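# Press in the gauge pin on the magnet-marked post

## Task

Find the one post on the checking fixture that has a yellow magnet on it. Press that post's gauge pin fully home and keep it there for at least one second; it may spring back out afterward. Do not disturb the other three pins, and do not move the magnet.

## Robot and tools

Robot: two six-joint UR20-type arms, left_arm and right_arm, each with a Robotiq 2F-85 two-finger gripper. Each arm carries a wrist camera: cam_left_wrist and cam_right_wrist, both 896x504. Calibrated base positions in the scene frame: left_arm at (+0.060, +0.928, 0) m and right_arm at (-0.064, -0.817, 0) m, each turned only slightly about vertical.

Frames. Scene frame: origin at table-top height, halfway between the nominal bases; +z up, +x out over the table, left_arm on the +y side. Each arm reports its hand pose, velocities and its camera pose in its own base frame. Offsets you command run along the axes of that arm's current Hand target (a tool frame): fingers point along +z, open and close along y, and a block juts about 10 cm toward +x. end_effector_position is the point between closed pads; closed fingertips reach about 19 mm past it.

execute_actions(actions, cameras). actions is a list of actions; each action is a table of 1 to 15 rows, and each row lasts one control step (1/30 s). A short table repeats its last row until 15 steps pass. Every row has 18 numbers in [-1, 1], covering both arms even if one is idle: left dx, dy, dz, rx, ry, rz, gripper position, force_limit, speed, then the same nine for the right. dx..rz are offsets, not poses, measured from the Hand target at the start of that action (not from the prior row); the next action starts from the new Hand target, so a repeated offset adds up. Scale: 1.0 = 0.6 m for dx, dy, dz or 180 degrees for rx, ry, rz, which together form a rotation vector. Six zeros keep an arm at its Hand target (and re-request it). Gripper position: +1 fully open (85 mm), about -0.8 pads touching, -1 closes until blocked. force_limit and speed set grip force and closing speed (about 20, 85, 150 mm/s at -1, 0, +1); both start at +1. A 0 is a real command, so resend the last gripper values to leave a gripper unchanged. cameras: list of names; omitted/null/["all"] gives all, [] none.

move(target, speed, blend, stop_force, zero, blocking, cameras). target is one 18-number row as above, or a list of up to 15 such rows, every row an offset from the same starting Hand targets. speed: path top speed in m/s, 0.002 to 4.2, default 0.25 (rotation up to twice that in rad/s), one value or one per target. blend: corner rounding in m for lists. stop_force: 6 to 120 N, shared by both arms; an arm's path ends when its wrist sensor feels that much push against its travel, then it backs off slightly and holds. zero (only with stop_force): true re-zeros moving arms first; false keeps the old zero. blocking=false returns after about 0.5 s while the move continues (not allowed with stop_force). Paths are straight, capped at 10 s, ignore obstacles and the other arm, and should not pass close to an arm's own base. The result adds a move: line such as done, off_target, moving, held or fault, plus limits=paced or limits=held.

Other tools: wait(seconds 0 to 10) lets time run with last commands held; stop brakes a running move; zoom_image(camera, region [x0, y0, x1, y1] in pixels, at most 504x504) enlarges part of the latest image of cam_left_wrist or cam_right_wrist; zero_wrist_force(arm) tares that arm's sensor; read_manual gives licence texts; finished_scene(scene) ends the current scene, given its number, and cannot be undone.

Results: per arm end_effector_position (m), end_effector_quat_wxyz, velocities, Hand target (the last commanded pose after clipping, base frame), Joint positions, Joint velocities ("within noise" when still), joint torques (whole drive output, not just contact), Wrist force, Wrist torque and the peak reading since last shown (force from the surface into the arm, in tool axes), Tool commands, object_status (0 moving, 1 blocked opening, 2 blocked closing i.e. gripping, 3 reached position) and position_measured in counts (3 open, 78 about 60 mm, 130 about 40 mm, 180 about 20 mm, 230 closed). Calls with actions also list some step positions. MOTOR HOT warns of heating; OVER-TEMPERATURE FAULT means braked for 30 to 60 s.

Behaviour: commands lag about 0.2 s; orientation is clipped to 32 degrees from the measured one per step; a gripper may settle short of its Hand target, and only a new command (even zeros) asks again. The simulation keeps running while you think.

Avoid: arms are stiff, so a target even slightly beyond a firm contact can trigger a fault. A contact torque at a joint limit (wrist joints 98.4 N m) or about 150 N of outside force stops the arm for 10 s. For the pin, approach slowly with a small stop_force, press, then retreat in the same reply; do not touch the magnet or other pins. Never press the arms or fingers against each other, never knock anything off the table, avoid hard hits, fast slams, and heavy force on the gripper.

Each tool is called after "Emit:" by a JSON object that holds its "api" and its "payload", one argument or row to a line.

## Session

Emit:
{"api": "execute_actions", "payload": {
  "actions": []
}}

Scene clock: 0.00 s.
left_arm: end_effector_position=(+1.6020, +0.5513, +0.3701) position_measured=3 object_status=3 end_effector_quat_wxyz=(-0.049, +0.940, +0.190, +0.279) | right_arm: end_effector_position=(+0.4481, +0.4679, +0.3319) position_measured=3 object_status=3 end_effector_quat_wxyz=(-0.272, +0.502, +0.649, +0.503)
Joint positions: left_arm=[0.193 -0.686 0.985 -2.439 -1.472 -3.319] | right_arm=[4.007 -1.969 -2.772 1.193 2.076 2.519]
Joint velocities: within noise
Joint torques (N m): no reading
Motor temperatures (°C): left_arm=[24 35 26 38 34 34] | right_arm=[28 35 36 37 34 38]
Wrist force (N): no reading
Wrist torque (N m): no reading
Wrist force, peak (N): no reading
Hand target: left_arm +1.6020, +0.5513, +0.3701; -0.049, +0.940, +0.190, +0.279 | right_arm +0.4481, +0.4679, +0.3319; -0.272, +0.502, +0.649, +0.503
Tool commands: left_gripper/position=+1.0 left_gripper/force_limit=+1.0 left_gripper/speed=+1.0 right_gripper/position=+1.0 right_gripper/force_limit=+1.0 right_gripper/speed=+1.0
camera_calibration:
cam_left_wrist: T_world_to_cam=[[0.280319, -0.958405, -0.0536817, 0.116011], [-0.933413, -0.259108, -0.248199, 1.75322], [0.223966, 0.119682, -0.967221, 0.0591923], [0, 0, 0, 1]] pos_world=[1.5907, 0.558373, 0.498626]
cam_right_wrist: T_world_to_cam=[[0.956613, -0.13676, 0.257272, -0.433465], [0.120637, -0.61784, -0.776995, 0.502422], [0.265214, 0.774319, -0.574535, -0.162484], [0, 0, 0, 1]] pos_world=[0.39714, 0.37695, 0.408545]

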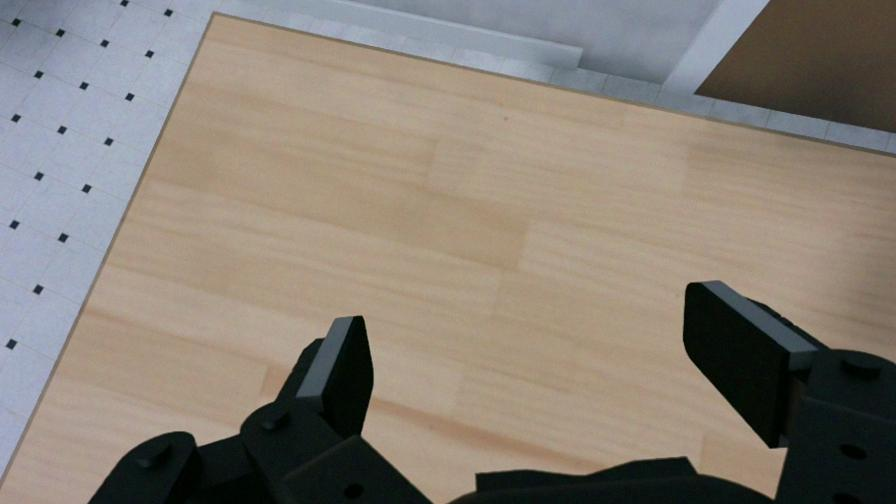

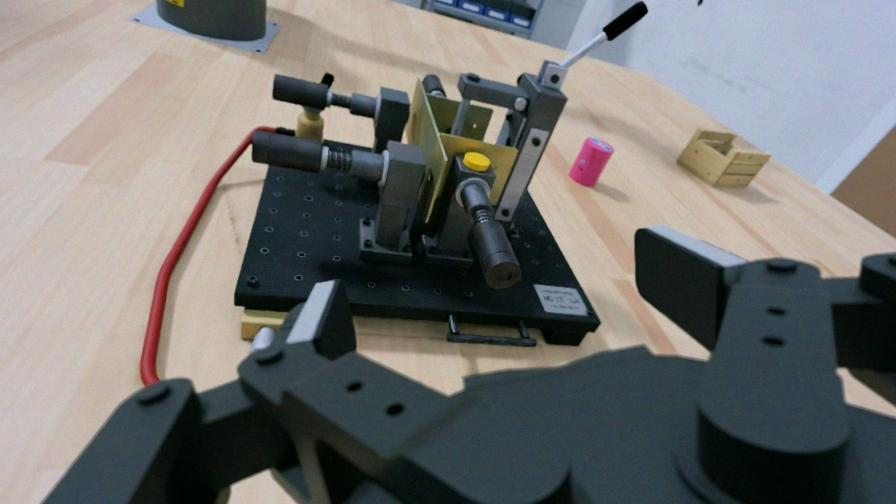

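Emit:
{"api": "zoom_image", "payload": {
  "camera": "cam_right_wrist",
  "region": [380, 120, 620, 320]
}}

Emit:
{"api": "zoom_image", "payload": {
  "camera": "cam_right_wrist",
  "region": [220, 50, 620, 350]
}}

Scaled by 2.100 from the camera's 896x504 image, which has a finer 1280x720 frame.

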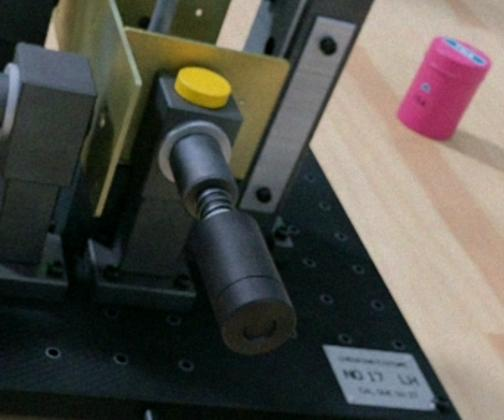

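Scaled by 1.260 from the camera's 896x504 image, which has a finer 1280x720 frame.

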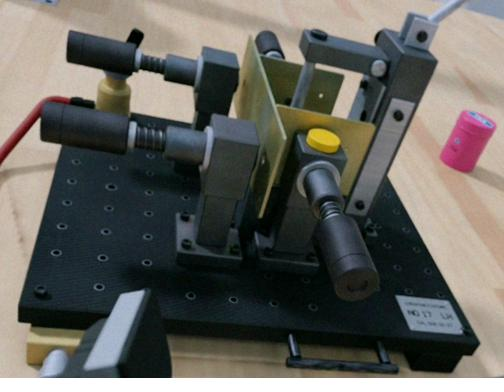

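Emit:
{"api": "move", "payload": {
  "target": [0,0,0,0,0,0,1,1,1,-0.2233,0.0683,0.3548,0.0604,-0.0427,0.1086,-1,1,1],
  "speed": 0.3,
  "cameras": ["cam_right_wrist"]
}}

Emit:
{"api": "zoom_image", "payload": {
  "camera": "cam_right_wrist",
  "region": [340, 0, 680, 300]
}}

Scene clock: 4.70 s.
left_arm: end_effector_position=(+1.6020, +0.5513, +0.3701) position_measured=3 object_status=3 end_effector_quat_wxyz=(-0.049, +0.940, +0.190, +0.279) | right_arm: end_effector_position=(+0.5649, +0.6137, +0.1588) position_measured=234 object_status=3 end_effector_quat_wxyz=(-0.355, +0.609, +0.616, +0.351)
Joint positions: left_arm=[0.193 -0.686 0.985 -2.439 -1.472 -3.319] | right_arm=[3.971 -2.204 -2.491 0.884 2.204 2.704]
Joint velocities: within noise
Joint torques (N m): left_arm=[3.07 -277.47 -106.32 -11.83 1.78 0.57] | right_arm=[-22.59 114.17 29.17 3.92 7.32 5.05]
Motor temperatures (°C): left_arm=[24 35 26 38 34 34] | right_arm=[28 35 36 37 34 38]
Wrist force (N): left_arm=[0.3 -0.1 0.1] | right_arm=[-0.6 1.1 0.4]
Wrist torque (N m): left_arm=[0.00 -0.04 -0.01] | right_arm=[0.31 0.41 -0.32]
Wrist force, peak (N): left_arm=[0.7 -0.5 -0.3] | right_arm=[-1.7 2.3 3.3]
Hand target: left_arm +1.6020, +0.5513, +0.3701; -0.049, +0.940, +0.190, +0.279 | right_arm +0.5650, +0.6138, +0.1587; -0.355, +0.609, +0.616, +0.351
Off the commanded pose: left_arm 0.000 m, 0 deg | right_arm 0.000 m, 0 deg.
move: done
camera_calibration:
cam_right_wrist: T_world_to_cam=[[0.985419, -0.132539, -0.106688, -0.441742], [-0.169682, -0.719357, -0.673597, 0.653772], [0.0125309, 0.681879, -0.731358, -0.181491], [0, 0, 0, 1]] pos_world=[0.548509, 0.535502, 0.260515]
Images, in order (width x height): cam_right_wrist 896x504.

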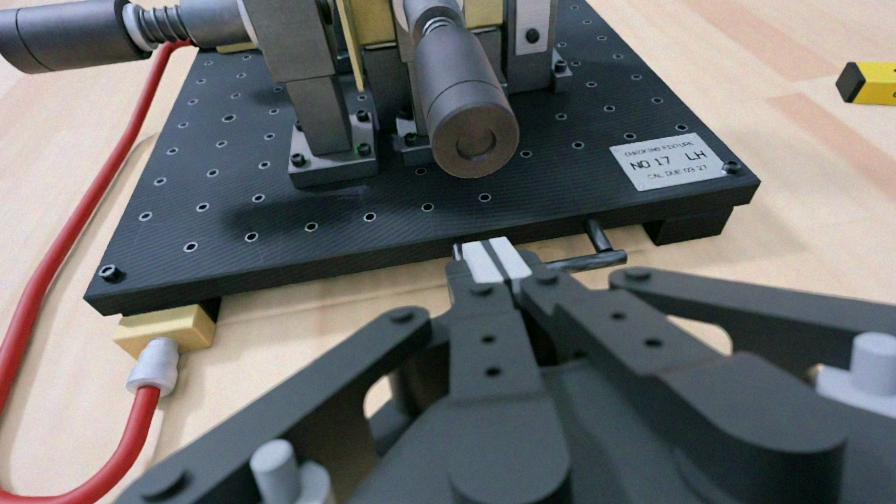

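Scaled by 1.482 from the camera's 896x504 image, which has a finer 1280x720 frame.

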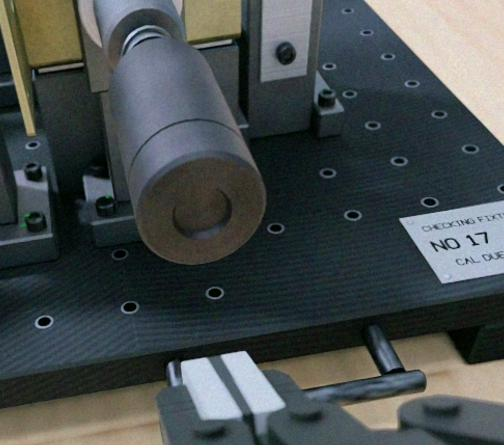

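Emit:
{"api": "move", "payload": {
  "target": [
    [0,0,0,0,0,0,1,1,1,0.0383,0.007,0.0664,0,0,0,-1,1,1],
    [0,0,0,0,0,0,1,1,1,0.0475,0.007,0.0823,0,0,0,-1,1,1],
    [0,0,0,0,0,0,1,1,1,0.06,0.007,0.1039,0,0,0,-1,1,1]
  ],
  "speed": [0.1,0.02,0.008],
  "stop_force": 42,
  "cameras": ["cam_right_wrist"]
}}

Emit:
{"api": "zoom_image", "payload": {
  "camera": "cam_right_wrist",
  "region": [340, 0, 680, 300]
}}

Scene clock: 8.97 s.
left_arm: end_effector_position=(+1.6020, +0.5513, +0.3701) position_measured=3 object_status=3 end_effector_quat_wxyz=(-0.049, +0.940, +0.190, +0.279) | right_arm: end_effector_position=(+0.5685, +0.6810, +0.1586) position_measured=234 object_status=3 end_effector_quat_wxyz=(-0.355, +0.609, +0.616, +0.351)
Joint positions: left_arm=[0.193 -0.686 0.985 -2.439 -1.472 -3.319] | right_arm=[4.035 -2.213 -2.431 0.859 2.153 2.751]
Joint velocities: within noise
Joint torques (N m): left_arm=[4.74 -286.17 -110.65 -10.83 3 1.46] | right_arm=[5.89 141.72 36.17 10.86 6.54 -7.02]
Motor temperatures (°C): left_arm=[24 35 26 38 34 34] | right_arm=[28 35 36 37 34 38]
Wrist force (N): left_arm=[0.2 -0.3 -0.2] | right_arm=[-15.8 -6.7 -48.9]
Wrist torque (N m): left_arm=[-0.04 -0.02 0.00] | right_arm=[0.27 0.78 -0.33]
Wrist force, peak (N): left_arm=[0.7 -0.2 -0.3] | right_arm=[-24.6 -8.3 -75.6]
Hand target: left_arm +1.6020, +0.5513, +0.3701; -0.049, +0.940, +0.190, +0.279 | right_arm +0.5685, +0.6809, +0.1586; -0.355, +0.609, +0.616, +0.351 (not the last commanded pose)
Off the commanded pose: left_arm 0.000 m, 0 deg | right_arm 0.005 m, 0 deg.
move: contact (right_arm); path passed 2 of 3 targets
camera_calibration:
cam_right_wrist: T_world_to_cam=[[0.985404, -0.132493, -0.106881, -0.436362], [-0.169782, -0.719461, -0.673462, 0.702738], [0.0123326, 0.681779, -0.731455, -0.227236], [0, 0, 0, 1]] pos_world=[0.552108, 0.602701, 0.260416]
Images, in order (width x height): cam_right_wrist 896x504.

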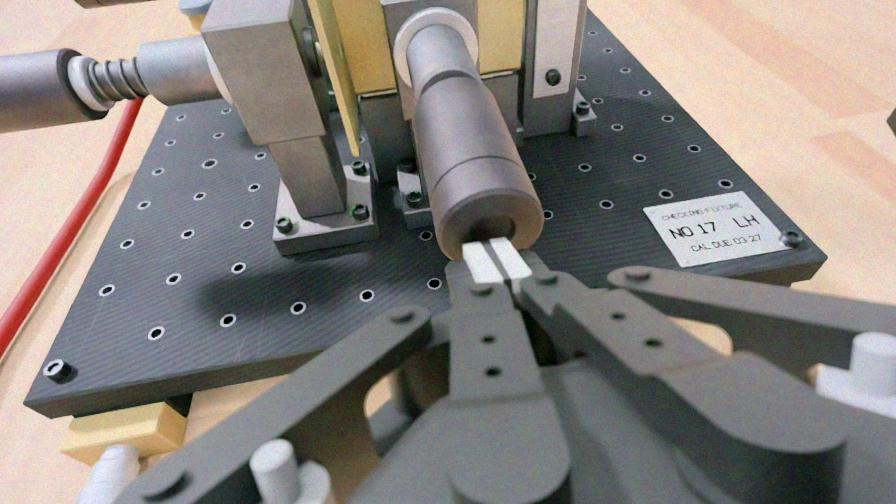

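Scaled by 1.482 from the camera's 896x504 image, which has a finer 1280x720 frame.

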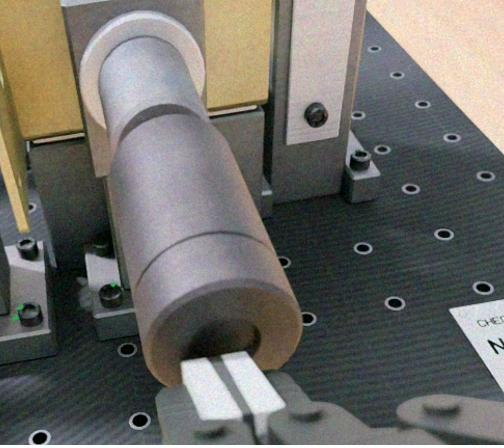

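Emit:
{"api": "move", "payload": {
  "target": [0,0,0,0,0,0,1,1,1,0.00125,0,0.00217,0,0,0,-1,1,1],
  "speed": 0.004,
  "stop_force": 12,
  "cameras": []
}}

Emit:
{"api": "wait", "payload": {
  "seconds": 1,
  "cameras": []
}}

Scene clock: 9.90 s.
left_arm: end_effector_position=(+1.6020, +0.5513, +0.3701) position_measured=3 object_status=3 end_effector_quat_wxyz=(-0.049, +0.940, +0.190, +0.279) | right_arm: end_effector_position=(+0.5684, +0.6811, +0.1587) position_measured=234 object_status=3 end_effector_quat_wxyz=(-0.355, +0.609, +0.616, +0.351)
Joint positions: left_arm=[0.193 -0.686 0.985 -2.439 -1.472 -3.319] | right_arm=[4.035 -2.213 -2.431 0.859 2.153 2.752]
Joint velocities: within noise
Joint torques (N m): left_arm=[4.43 -281.53 -111.38 -11.88 3.29 1.33] | right_arm=[22.87 133.4 48.85 5.73 6.44 1.68]
Motor temperatures (°C): left_arm=[24 35 26 38 34 34] | right_arm=[28 35 36 37 34 38]
Wrist force (N): left_arm=[0.3 0.2 -0.4] | right_arm=[-24.2 -6.2 -70.4]
Wrist torque (N m): left_arm=[0.05 -0.04 -0.01] | right_arm=[0.25 0.75 -0.33]
Wrist force, peak (N): left_arm=[0.5 -0.3 -0.3] | right_arm=[-24.3 -6.7 -70.5]
Hand target: left_arm +1.6020, +0.5513, +0.3701; -0.049, +0.940, +0.190, +0.279 | right_arm +0.5684, +0.6811, +0.1586; -0.355, +0.609, +0.616, +0.351 (not the last commanded pose)
Off the commanded pose: left_arm 0.000 m, 0 deg | right_arm 0.001 m, 0 deg.
move: contact (right_arm)
No camera images: "cameras" was empty.

Scene clock: 10.90 s.
left_arm: end_effector_position=(+1.6020, +0.5513, +0.3701) position_measured=3 object_status=3 end_effector_quat_wxyz=(-0.049, +0.940, +0.190, +0.279) | right_arm: end_effector_position=(+0.5684, +0.6811, +0.1586) position_measured=234 object_status=3 end_effector_quat_wxyz=(-0.355, +0.609, +0.616, +0.351)
Joint positions: left_arm=[0.193 -0.686 0.985 -2.439 -1.472 -3.319] | right_arm=[4.035 -2.213 -2.431 0.859 2.153 2.752]
Joint velocities: within noise
Joint torques (N m): left_arm=[4.55 -282.7 -111.4 -11.13 3.45 1.55] | right_arm=[14.35 136.21 44.31 4.43 7.66 -3.99]
Motor temperatures (°C): left_arm=[24 35 26 38 34 34] | right_arm=[28 35 36 37 34 38]
Wrist force (N): left_arm=[0.3 0.0 -0.2] | right_arm=[-21.3 -4.5 -64.6]
Wrist torque (N m): left_arm=[0.02 -0.04 0.00] | right_arm=[0.19 0.76 -0.31]
Wrist force, peak (N): left_arm=[0.7 -0.3 -0.3] | right_arm=[-24.4 -6.5 -70.5]
Hand target: left_arm +1.6020, +0.5513, +0.3701; -0.049, +0.940, +0.190, +0.279 | right_arm +0.5684, +0.6811, +0.1586; -0.355, +0.609, +0.616, +0.351 (not the last commanded pose)
Tool commands: left_gripper/position=+1.0 left_gripper/force_limit=+1.0 left_gripper/speed=+1.0 right_gripper/position=-1.0 right_gripper/force_limit=+1.0 right_gripper/speed=+1.0
Off the commanded pose: left_arm 0.000 m, 0 deg | right_arm 0.001 m, 0 deg.
wait: 1.00 s; at rest by 0.17 s
No camera images: "cameras" was empty.

Hard stop confirmed, held >1.5 s. Retreat.

Emit:
{"api": "move", "payload": {
  "target": [
    [0,0,0,0,0,0,1,1,1,-0.0167,0,-0.0289,0,0,0,-1,1,1],
    [0,0,0,0,0,0,1,1,1,-0.0333,0,-0.0578,0,0,0,-1,1,1]
  ],
  "speed": [0.04,0.15],
  "cameras": ["cam_right_wrist"]
}}

Scene clock: 12.20 s.
left_arm: end_effector_position=(+1.6020, +0.5513, +0.3701) position_measured=3 object_status=3 end_effector_quat_wxyz=(-0.049, +0.940, +0.190, +0.279) | right_arm: end_effector_position=(+0.5688, +0.6412, +0.1587) position_measured=234 object_status=3 end_effector_quat_wxyz=(-0.355, +0.609, +0.616, +0.351)
Joint positions: left_arm=[0.193 -0.686 0.985 -2.439 -1.472 -3.319] | right_arm=[3.995 -2.208 -2.464 0.871 2.185 2.722]
Joint velocities: within noise
Joint torques (N m): left_arm=[1.58 -286.05 -115.47 -11.23 4.29 1.91] | right_arm=[-25.1 162.87 1.89 15.64 6.53 -5.31]
Motor temperatures (°C): left_arm=[24 35 26 38 34 34] | right_arm=[28 35 36 37 34 38]
Wrist force (N): left_arm=[0.3 0.0 -0.2] | right_arm=[-0.4 0.6 0.5]
Wrist torque (N m): left_arm=[0.01 -0.03 0.00] | right_arm=[0.17 0.39 -0.30]
Wrist force, peak (N): left_arm=[0.4 -0.5 -0.2] | right_arm=[-21.2 -4.4 -64.6]
Hand target: left_arm +1.6020, +0.5513, +0.3701; -0.049, +0.940, +0.190, +0.279 | right_arm +0.5688, +0.6410, +0.1587; -0.355, +0.609, +0.616, +0.351
Off the commanded pose: left_arm 0.000 m, 0 deg | right_arm 0.000 m, 0 deg.
move: done
camera_calibration:
cam_right_wrist: T_world_to_cam=[[0.985422, -0.132414, -0.106821, -0.441977], [-0.169682, -0.71943, -0.673519, 0.674237], [0.0123332, 0.681826, -0.731411, -0.200138], [0, 0, 0, 1]] pos_world=[0.552408, 0.563002, 0.260516]
Images, in order (width x height): cam_right_wrist 896x504.

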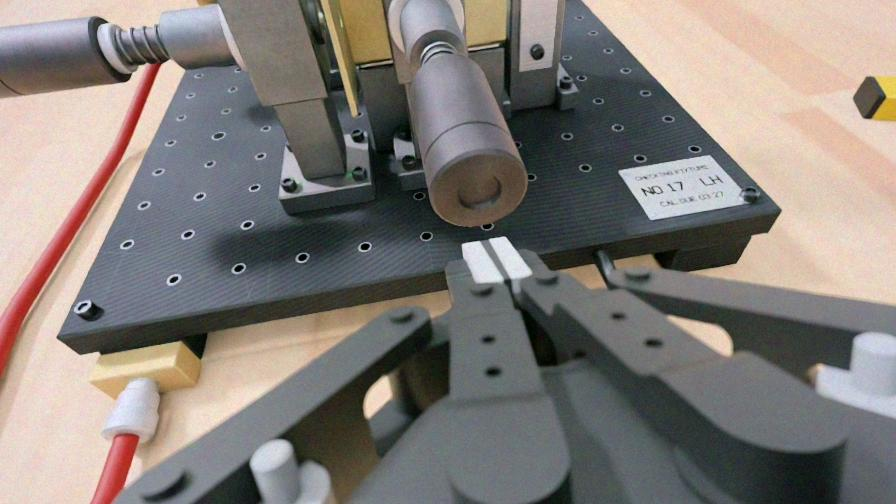

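Emit:
{"api": "finished_scene", "payload": {
  "scene": 2
}}

The scene is finished: the task was done.


## Next scene

The same job, from a new start.

Emit:
{"api": "execute_actions", "payload": {
  "actions": []
}}

Scene clock: 0.00 s.
left_arm: end_effector_position=(+0.3071, -0.4220, +0.1602) position_measured=3 object_status=3 end_effector_quat_wxyz=(+0.066, +0.956, -0.074, +0.275) | right_arm: end_effector_position=(+0.4900, -0.3027, +0.2369) position_measured=3 object_status=3 end_effector_quat_wxyz=(+0.548, -0.467, -0.511, -0.471)
Joint positions: left_arm=[-1.763 -1.739 2.857 -2.766 -1.003 1.555] | right_arm=[2.511 -2.074 -2.06 -2.212 2.389 -0.015]
Joint velocities: within noise
Joint torques (N m): no reading
Motor temperatures (°C): left_arm=[24 35 26 38 34 33] | right_arm=[28 35 35 36 33 38]
Wrist force (N): no reading
Wrist torque (N m): no reading
Wrist force, peak (N): no reading
Hand target: left_arm +0.3071, -0.4220, +0.1602; +0.066, +0.956, -0.074, +0.275 | right_arm +0.4900, -0.3027, +0.2369; +0.548, -0.467, -0.511, -0.471
Tool commands: left_gripper/position=+1.0 left_gripper/force_limit=+1.0 left_gripper/speed=+1.0 right_gripper/position=+1.0 right_gripper/force_limit=+1.0 right_gripper/speed=+1.0
camera_calibration:
cam_left_wrist: T_world_to_cam=[[-0.285835, -0.958093, 0.0188626, -0.30276], [-0.929607, 0.27245, -0.248197, 0.463413], [0.232657, -0.0884782, -0.968526, 0.172428], [0, 0, 0, 1]] pos_world=[0.304136, -0.401073, 0.28773]
cam_right_wrist: T_world_to_cam=[[0.978979, 0.0562001, -0.196068, -0.399553], [-0.174505, -0.266853, -0.947807, 0.238768], [-0.105588, 0.962097, -0.251436, 0.530477], [0, 0, 0, 1]] pos_world=[0.488832, -0.424199, 0.281347]

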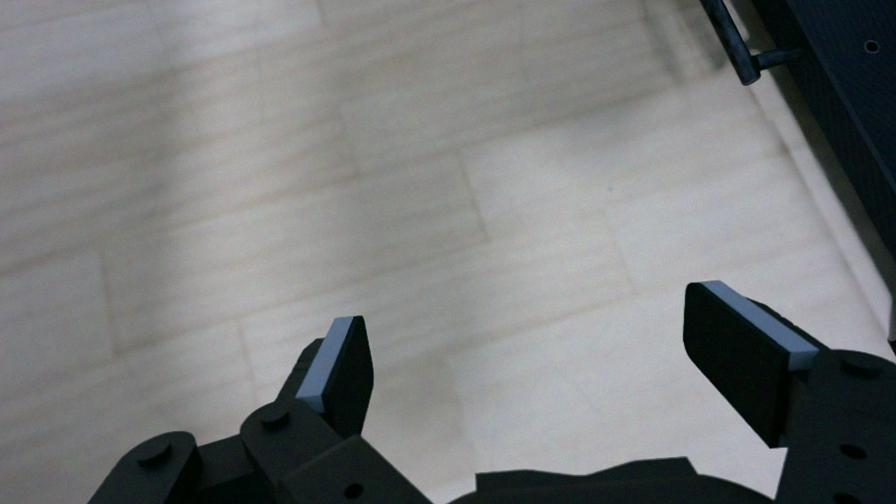

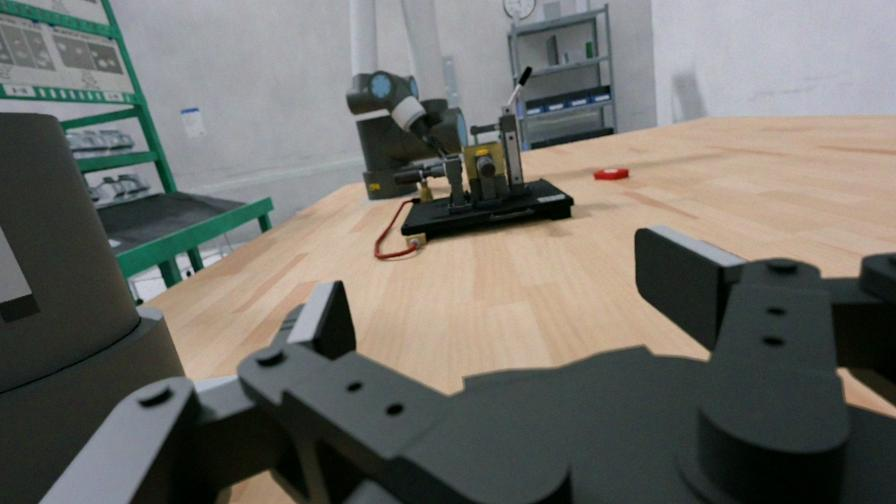

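Emit:
{"api": "zoom_image", "payload": {
  "camera": "cam_right_wrist",
  "region": [370, 60, 590, 260]
}}

Emit:
{"api": "zoom_image", "payload": {
  "camera": "cam_right_wrist",
  "region": [385, 100, 545, 220]
}}

Scaled by 2.291 from the camera's 896x504 image, which has a finer 1280x720 frame.

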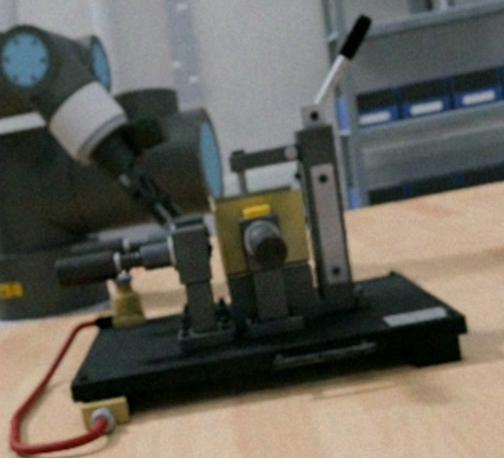

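Scaled by 3.150 from the camera's 896x504 image, which has a finer 1280x720 frame.

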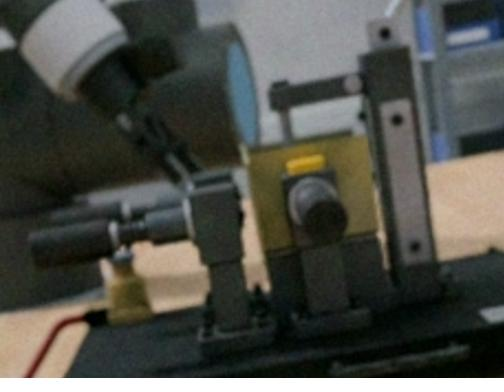

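Emit:
{"api": "move", "payload": {
  "target": [
    [0,0,0,0,0,0,1,1,1,0.1004,0.3951,0.3811,-0.0257,-0.09,0.001,-1,1,1],
    [0,0,0,0,0,0,1,1,1,0.0768,0.3951,0.9354,-0.0513,-0.1793,0.0027,-1,1,1]
  ],
  "speed": 0.45,
  "blend": 0.08,
  "cameras": ["cam_right_wrist"]
}}

Emit:
{"api": "zoom_image", "payload": {
  "camera": "cam_right_wrist",
  "region": [180, 0, 600, 260]
}}

Scene clock: 6.03 s.
left_arm: end_effector_position=(+0.3071, -0.4220, +0.1602) position_measured=3 object_status=3 end_effector_quat_wxyz=(+0.066, +0.956, -0.074, +0.275) | right_arm: end_effector_position=(+0.6593, +0.2810, +0.2997) position_measured=234 object_status=3 end_effector_quat_wxyz=(-0.347, +0.623, +0.602, +0.359)
Joint positions: left_arm=[-1.763 -1.739 2.857 -2.766 -1.003 1.555] | right_arm=[3.44 -1.827 -2.52 0.148 2.529 2.176]
Joint velocities: within noise
Joint torques (N m): left_arm=[7.92 -7.1 -60.78 -8.14 3.2 -1.05] | right_arm=[19.21 71.61 35.1 16.49 -0.05 5.24]
Motor temperatures (°C): left_arm=[24 35 26 38 34 33] | right_arm=[28 35 35 36 33 38]
Wrist force (N): left_arm=[0.2 0.1 -0.2] | right_arm=[-0.7 0.9 1.5]
Wrist torque (N m): left_arm=[0.03 -0.02 0.00] | right_arm=[0.63 0.33 -0.14]
Wrist force, peak (N): left_arm=[-0.1 -0.5 -0.3] | right_arm=[1.8 2.4 5.5]
Hand target: left_arm +0.3071, -0.4220, +0.1602; +0.066, +0.956, -0.074, +0.275 | right_arm +0.6593, +0.2810, +0.2997; -0.347, +0.623, +0.602, +0.359
Off the commanded pose: left_arm 0.000 m, 0 deg | right_arm 0.000 m, 0 deg.
move: done
camera_calibration:
cam_right_wrist: T_world_to_cam=[[0.978489, -0.176534, -0.106747, -0.546803], [-0.201769, -0.711091, -0.673527, 0.544211], [0.042993, 0.680577, -0.731414, 0.127622], [0, 0, 0, 1]] pos_world=[0.639359, 0.203598, 0.401516]
Images, in order (width x height): cam_right_wrist 896x504.

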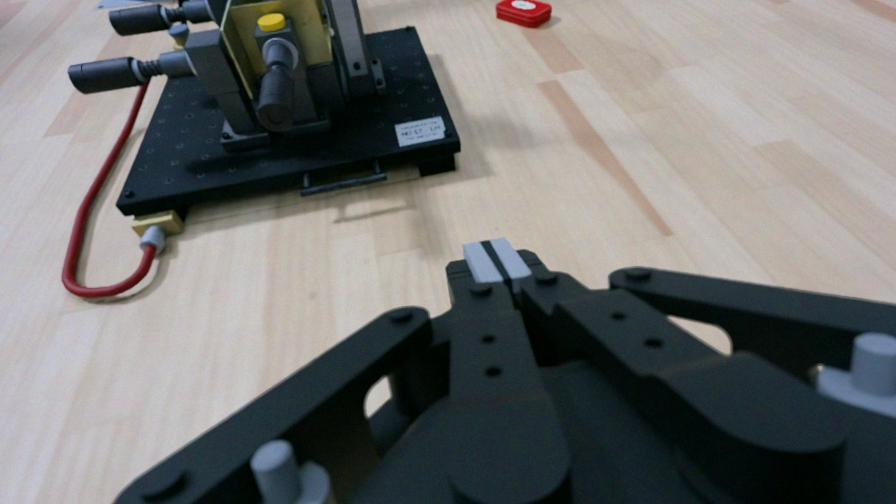

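Scaled by 1.200 from the camera's 896x504 image, which has a finer 1280x720 frame.

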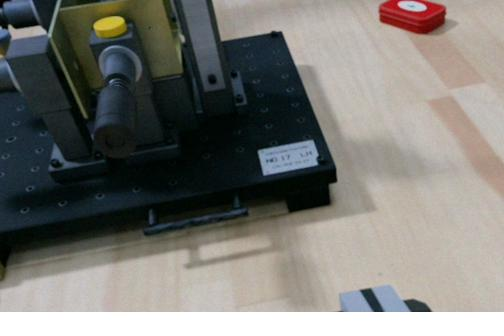

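Emit:
{"api": "move", "payload": {
  "target": [0,0,0,0,0,0,1,1,1,0.0592,-0.2642,0.5733,0,0,0,-1,1,1],
  "speed": 0.35,
  "cameras": ["cam_right_wrist"]
}}

Emit:
{"api": "zoom_image", "payload": {
  "camera": "cam_right_wrist",
  "region": [340, 0, 680, 300]
}}

Scene clock: 8.17 s.
left_arm: end_effector_position=(+0.3071, -0.4220, +0.1602) position_measured=3 object_status=3 end_effector_quat_wxyz=(+0.066, +0.956, -0.074, +0.275) | right_arm: end_effector_position=(+0.5117, +0.6017, +0.1584) position_measured=234 object_status=3 end_effector_quat_wxyz=(-0.347, +0.623, +0.602, +0.359)
Joint positions: left_arm=[-1.763 -1.739 2.857 -2.766 -1.003 1.555] | right_arm=[4.043 -2.218 -2.574 1.028 2.11 2.789]
Joint velocities: within noise
Joint torques (N m): left_arm=[5.93 -8.09 -60.97 -7.38 3.87 -1.41] | right_arm=[18.31 110.08 19.1 14.18 -2.91 5.87]
Motor temperatures (°C): left_arm=[24 35 26 38 34 33] | right_arm=[28 35 35 36 33 38]
Wrist force (N): left_arm=[-0.1 -0.3 0.0] | right_arm=[-0.9 0.5 1.6]
Wrist torque (N m): left_arm=[-0.06 0.01 0.00] | right_arm=[0.42 0.25 -0.01]
Wrist force, peak (N): left_arm=[0.4 0.1 -0.4] | right_arm=[-0.8 -0.9 4.9]
Hand target: left_arm +0.3071, -0.4220, +0.1602; +0.066, +0.956, -0.074, +0.275 | right_arm +0.5117, +0.6018, +0.1584; -0.347, +0.623, +0.602, +0.359
Off the commanded pose: left_arm 0.000 m, 0 deg | right_arm 0.000 m, 0 deg.
move: done
camera_calibration:
cam_right_wrist: T_world_to_cam=[[0.978465, -0.176669, -0.106739, -0.360864], [-0.201862, -0.711059, -0.673533, 0.647358], [0.0430945, 0.680576, -0.731409, -0.187697], [0, 0, 0, 1]] pos_world=[0.491859, 0.524298, 0.260216]
Images, in order (width x height): cam_right_wrist 896x504.

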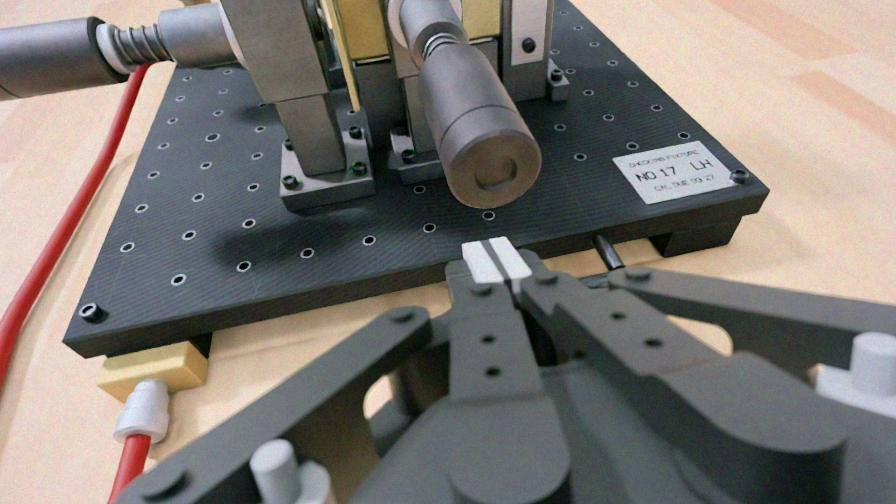

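Scaled by 1.482 from the camera's 896x504 image, which has a finer 1280x720 frame.

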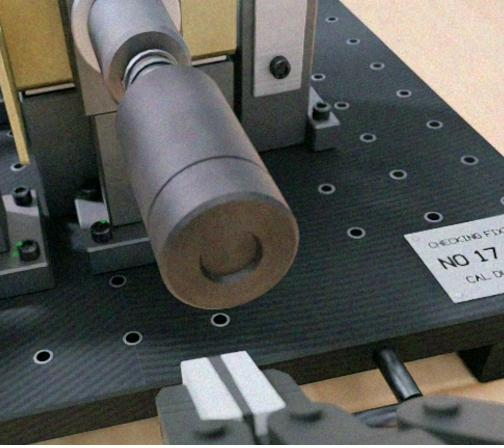

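Emit:
{"api": "move", "payload": {
  "target": [
    [0,0,0,0,0,0,1,1,1,0.0236,0.0139,0.0409,0,0,0,-1,1,1],
    [0,0,0,0,0,0,1,1,1,0.0344,0.0129,0.0596,0,0,0,-1,1,1],
    [0,0,0,0,0,0,1,1,1,0.0461,0.0119,0.0798,0,0,0,-1,1,1]
  ],
  "speed": [0.1,0.02,0.008],
  "stop_force": 42,
  "cameras": ["cam_right_wrist"]
}}

Emit:
{"api": "zoom_image", "payload": {
  "camera": "cam_right_wrist",
  "region": [340, 0, 680, 300]
}}

Scene clock: 11.83 s.
left_arm: end_effector_position=(+0.3071, -0.4220, +0.1602) position_measured=3 object_status=3 end_effector_quat_wxyz=(+0.066, +0.956, -0.074, +0.275) | right_arm: end_effector_position=(+0.5208, +0.6489, +0.1583) position_measured=234 object_status=3 end_effector_quat_wxyz=(-0.347, +0.623, +0.602, +0.359)
Joint positions: left_arm=[-1.763 -1.739 2.857 -2.766 -1.003 1.555] | right_arm=[4.081 -2.217 -2.523 0.988 2.08 2.814]
Joint velocities: within noise
Joint torques (N m): left_arm=[6.53 -9.8 -65.17 -7.16 3.25 -0.8] | right_arm=[3.54 120.68 29.04 11.51 6.4 -7.79]
Motor temperatures (°C): left_arm=[24 35 26 38 34 33] | right_arm=[28 35 35 36 33 38]
Wrist force (N): left_arm=[0.2 0.1 -0.1] | right_arm=[-15.7 -3.8 -44.9]
Wrist torque (N m): left_arm=[0.02 -0.03 0.00] | right_arm=[0.80 0.25 -0.15]
Wrist force, peak (N): left_arm=[0.4 0.1 -0.3] | right_arm=[-24.0 -4.7 -71.0]
Hand target: left_arm +0.3071, -0.4220, +0.1602; +0.066, +0.956, -0.074, +0.275 | right_arm +0.5208, +0.6489, +0.1583; -0.347, +0.623, +0.602, +0.359 (not the last commanded pose)
Off the commanded pose: left_arm 0.000 m, 0 deg | right_arm 0.008 m, 0 deg.
move: contact (right_arm); path passed 2 of 3 targets
camera_calibration:
cam_right_wrist: T_world_to_cam=[[0.978465, -0.176676, -0.106734, -0.36134], [-0.201866, -0.711104, -0.673485, 0.682684], [0.0430899, 0.680527, -0.731455, -0.220239], [0, 0, 0, 1]] pos_world=[0.500859, 0.571498, 0.260116]
Images, in order (width x height): cam_right_wrist 896x504.

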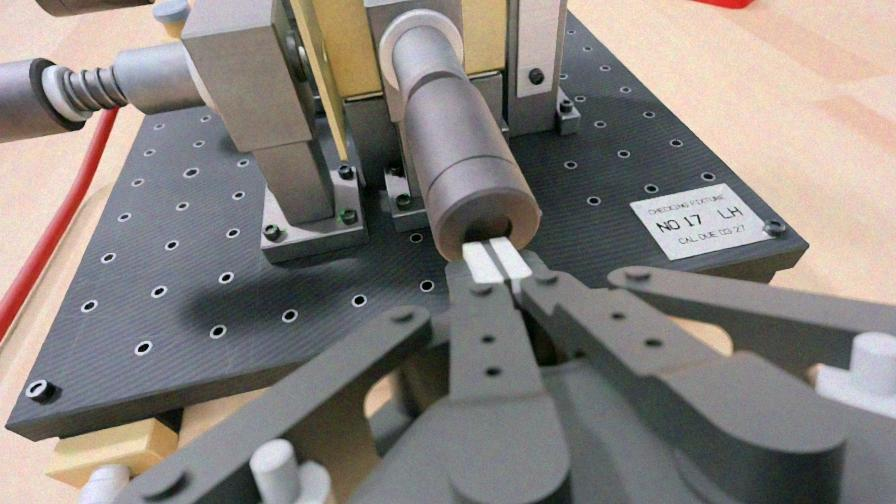

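Scaled by 1.482 from the camera's 896x504 image, which has a finer 1280x720 frame.

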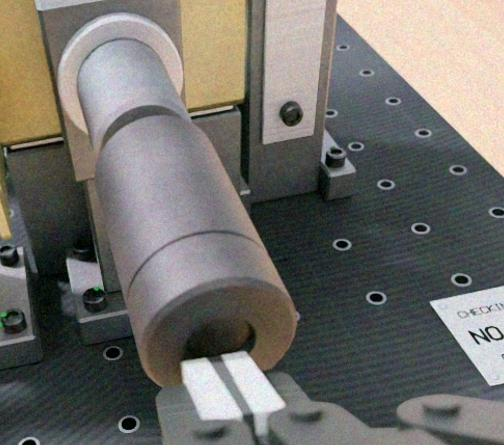

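Emit:
{"api": "move", "payload": {
  "target": [0,0,0,0,0,0,1,1,1,0.00125,0,0.00217,0,0,0,-1,1,1],
  "speed": 0.004,
  "stop_force": 12,
  "cameras": []
}}

Emit:
{"api": "wait", "payload": {
  "seconds": 1,
  "cameras": []
}}

Scene clock: 12.73 s.
left_arm: end_effector_position=(+0.3071, -0.4220, +0.1602) position_measured=3 object_status=3 end_effector_quat_wxyz=(+0.066, +0.956, -0.074, +0.275) | right_arm: end_effector_position=(+0.5207, +0.6491, +0.1583) position_measured=234 object_status=3 end_effector_quat_wxyz=(-0.347, +0.623, +0.602, +0.359)
Joint positions: left_arm=[-1.763 -1.739 2.857 -2.766 -1.003 1.555] | right_arm=[4.081 -2.217 -2.523 0.988 2.079 2.814]
Joint velocities: within noise
Joint torques (N m): left_arm=[11.78 -9.53 -66.48 -7.17 4.61 -0.81] | right_arm=[19.77 119.34 39.68 8.62 6.25 3.77]
Motor temperatures (°C): left_arm=[24 35 26 38 34 33] | right_arm=[28 35 35 36 33 38]
Wrist force (N): left_arm=[0.2 -0.1 -0.5] | right_arm=[-24.7 -4.2 -65.8]
Wrist torque (N m): left_arm=[-0.01 -0.03 0.00] | right_arm=[0.87 0.27 -0.18]
Wrist force, peak (N): left_arm=[0.2 -0.1 -0.5] | right_arm=[-25.7 -4.6 -66.2]
Hand target: left_arm +0.3071, -0.4220, +0.1602; +0.066, +0.956, -0.074, +0.275 | right_arm +0.5207, +0.6490, +0.1583; -0.347, +0.623, +0.602, +0.359 (not the last commanded pose)
Off the commanded pose: left_arm 0.000 m, 0 deg | right_arm 0.001 m, 0 deg.
move: contact (right_arm)
No camera images: "cameras" was empty.

Scene clock: 13.73 s.
left_arm: end_effector_position=(+0.3071, -0.4220, +0.1602) position_measured=3 object_status=3 end_effector_quat_wxyz=(+0.066, +0.956, -0.074, +0.275) | right_arm: end_effector_position=(+0.5207, +0.6491, +0.1583) position_measured=234 object_status=3 end_effector_quat_wxyz=(-0.347, +0.623, +0.602, +0.359)
Joint positions: left_arm=[-1.763 -1.739 2.857 -2.766 -1.003 1.555] | right_arm=[4.081 -2.217 -2.523 0.988 2.079 2.814]
Joint velocities: within noise
Joint torques (N m): left_arm=[12.86 -7.92 -66.95 -7.08 4.51 -0.99] | right_arm=[14.17 123.38 37.81 11.31 7.07 3.79]
Motor temperatures (°C): left_arm=[24 35 26 38 34 33] | right_arm=[28 35 35 36 33 38]
Wrist force (N): left_arm=[-0.2 -0.2 -0.1] | right_arm=[-21.9 -2.9 -60.0]
Wrist torque (N m): left_arm=[-0.03 0.04 0.00] | right_arm=[0.83 0.23 -0.16]
Wrist force, peak (N): left_arm=[-0.5 -0.1 -0.2] | right_arm=[-24.8 -4.1 -65.7]
Hand target: left_arm +0.3071, -0.4220, +0.1602; +0.066, +0.956, -0.074, +0.275 | right_arm +0.5207, +0.6490, +0.1583; -0.347, +0.623, +0.602, +0.359 (not the last commanded pose)
Tool commands: left_gripper/position=+1.0 left_gripper/force_limit=+1.0 left_gripper/speed=+1.0 right_gripper/position=-1.0 right_gripper/force_limit=+1.0 right_gripper/speed=+1.0
Off the commanded pose: left_arm 0.000 m, 0 deg | right_arm 0.001 m, 0 deg.
wait: 1.00 s; at rest by 0.17 s
No camera images: "cameras" was empty.

Emit:
{"api": "move", "payload": {
  "target": [
    [0,0,0,0,0,0,1,1,1,-0.0167,0,-0.0289,0,0,0,-1,1,1],
    [0,0,0,0,0,0,1,1,1,-0.0333,0,-0.0578,0,0,0,-1,1,1]
  ],
  "speed": [0.04,0.15],
  "cameras": ["cam_right_wrist"]
}}

Emit:
{"api": "finished_scene", "payload": {
  "scene": 3
}}

Scene clock: 15.07 s.
left_arm: end_effector_position=(+0.3071, -0.4220, +0.1602) position_measured=3 object_status=3 end_effector_quat_wxyz=(+0.066, +0.956, -0.074, +0.275) | right_arm: end_effector_position=(+0.5194, +0.6092, +0.1584) position_measured=234 object_status=3 end_effector_quat_wxyz=(-0.347, +0.623, +0.602, +0.359)
Joint positions: left_arm=[-1.763 -1.739 2.857 -2.766 -1.003 1.555] | right_arm=[4.041 -2.216 -2.559 1.01 2.112 2.787]
Joint velocities: within noise
Joint torques (N m): left_arm=[8.9 -10.15 -66.4 -7.85 4.67 -1.1] | right_arm=[-19.58 141.73 -7.52 13.97 7.42 -8.48]
Motor temperatures (°C): left_arm=[24 35 26 38 34 33] | right_arm=[28 35 35 36 33 38]
Wrist force (N): left_arm=[-0.2 -0.1 0.0] | right_arm=[-0.9 0.0 1.6]
Wrist torque (N m): left_arm=[-0.01 0.03 0.00] | right_arm=[0.34 0.26 -0.01]
Wrist force, peak (N): left_arm=[0.2 0.0 -0.4] | right_arm=[-21.5 -2.9 -60.4]
Hand target: left_arm +0.3071, -0.4220, +0.1602; +0.066, +0.956, -0.074, +0.275 | right_arm +0.5194, +0.6090, +0.1584; -0.347, +0.623, +0.602, +0.359
Off the commanded pose: left_arm 0.000 m, 0 deg | right_arm 0.000 m, 0 deg.
move: done
camera_calibration:
cam_right_wrist: T_world_to_cam=[[0.978487, -0.176593, -0.106669, -0.367046], [-0.201758, -0.711079, -0.673543, 0.654187], [0.0430925, 0.680574, -0.731411, -0.193126], [0, 0, 0, 1]] pos_world=[0.499459, 0.531798, 0.260216]
Images, in order (width x height): cam_right_wrist 896x504.

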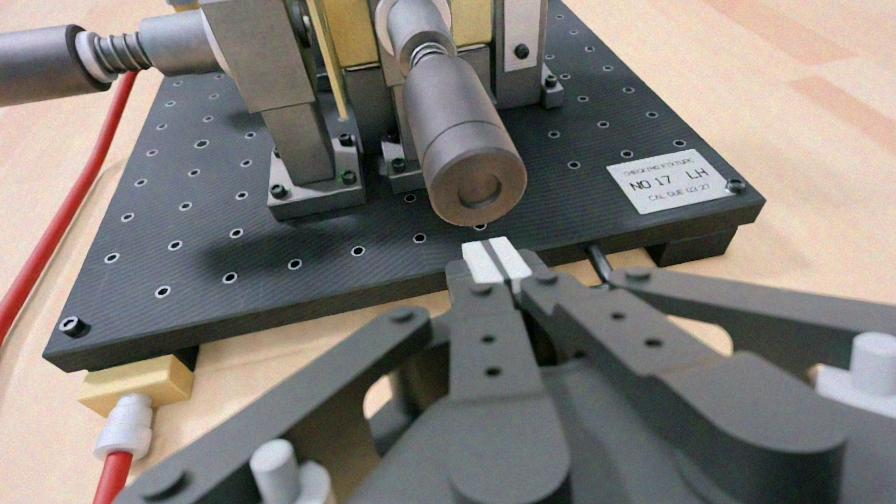

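The scene is finished: the task was done.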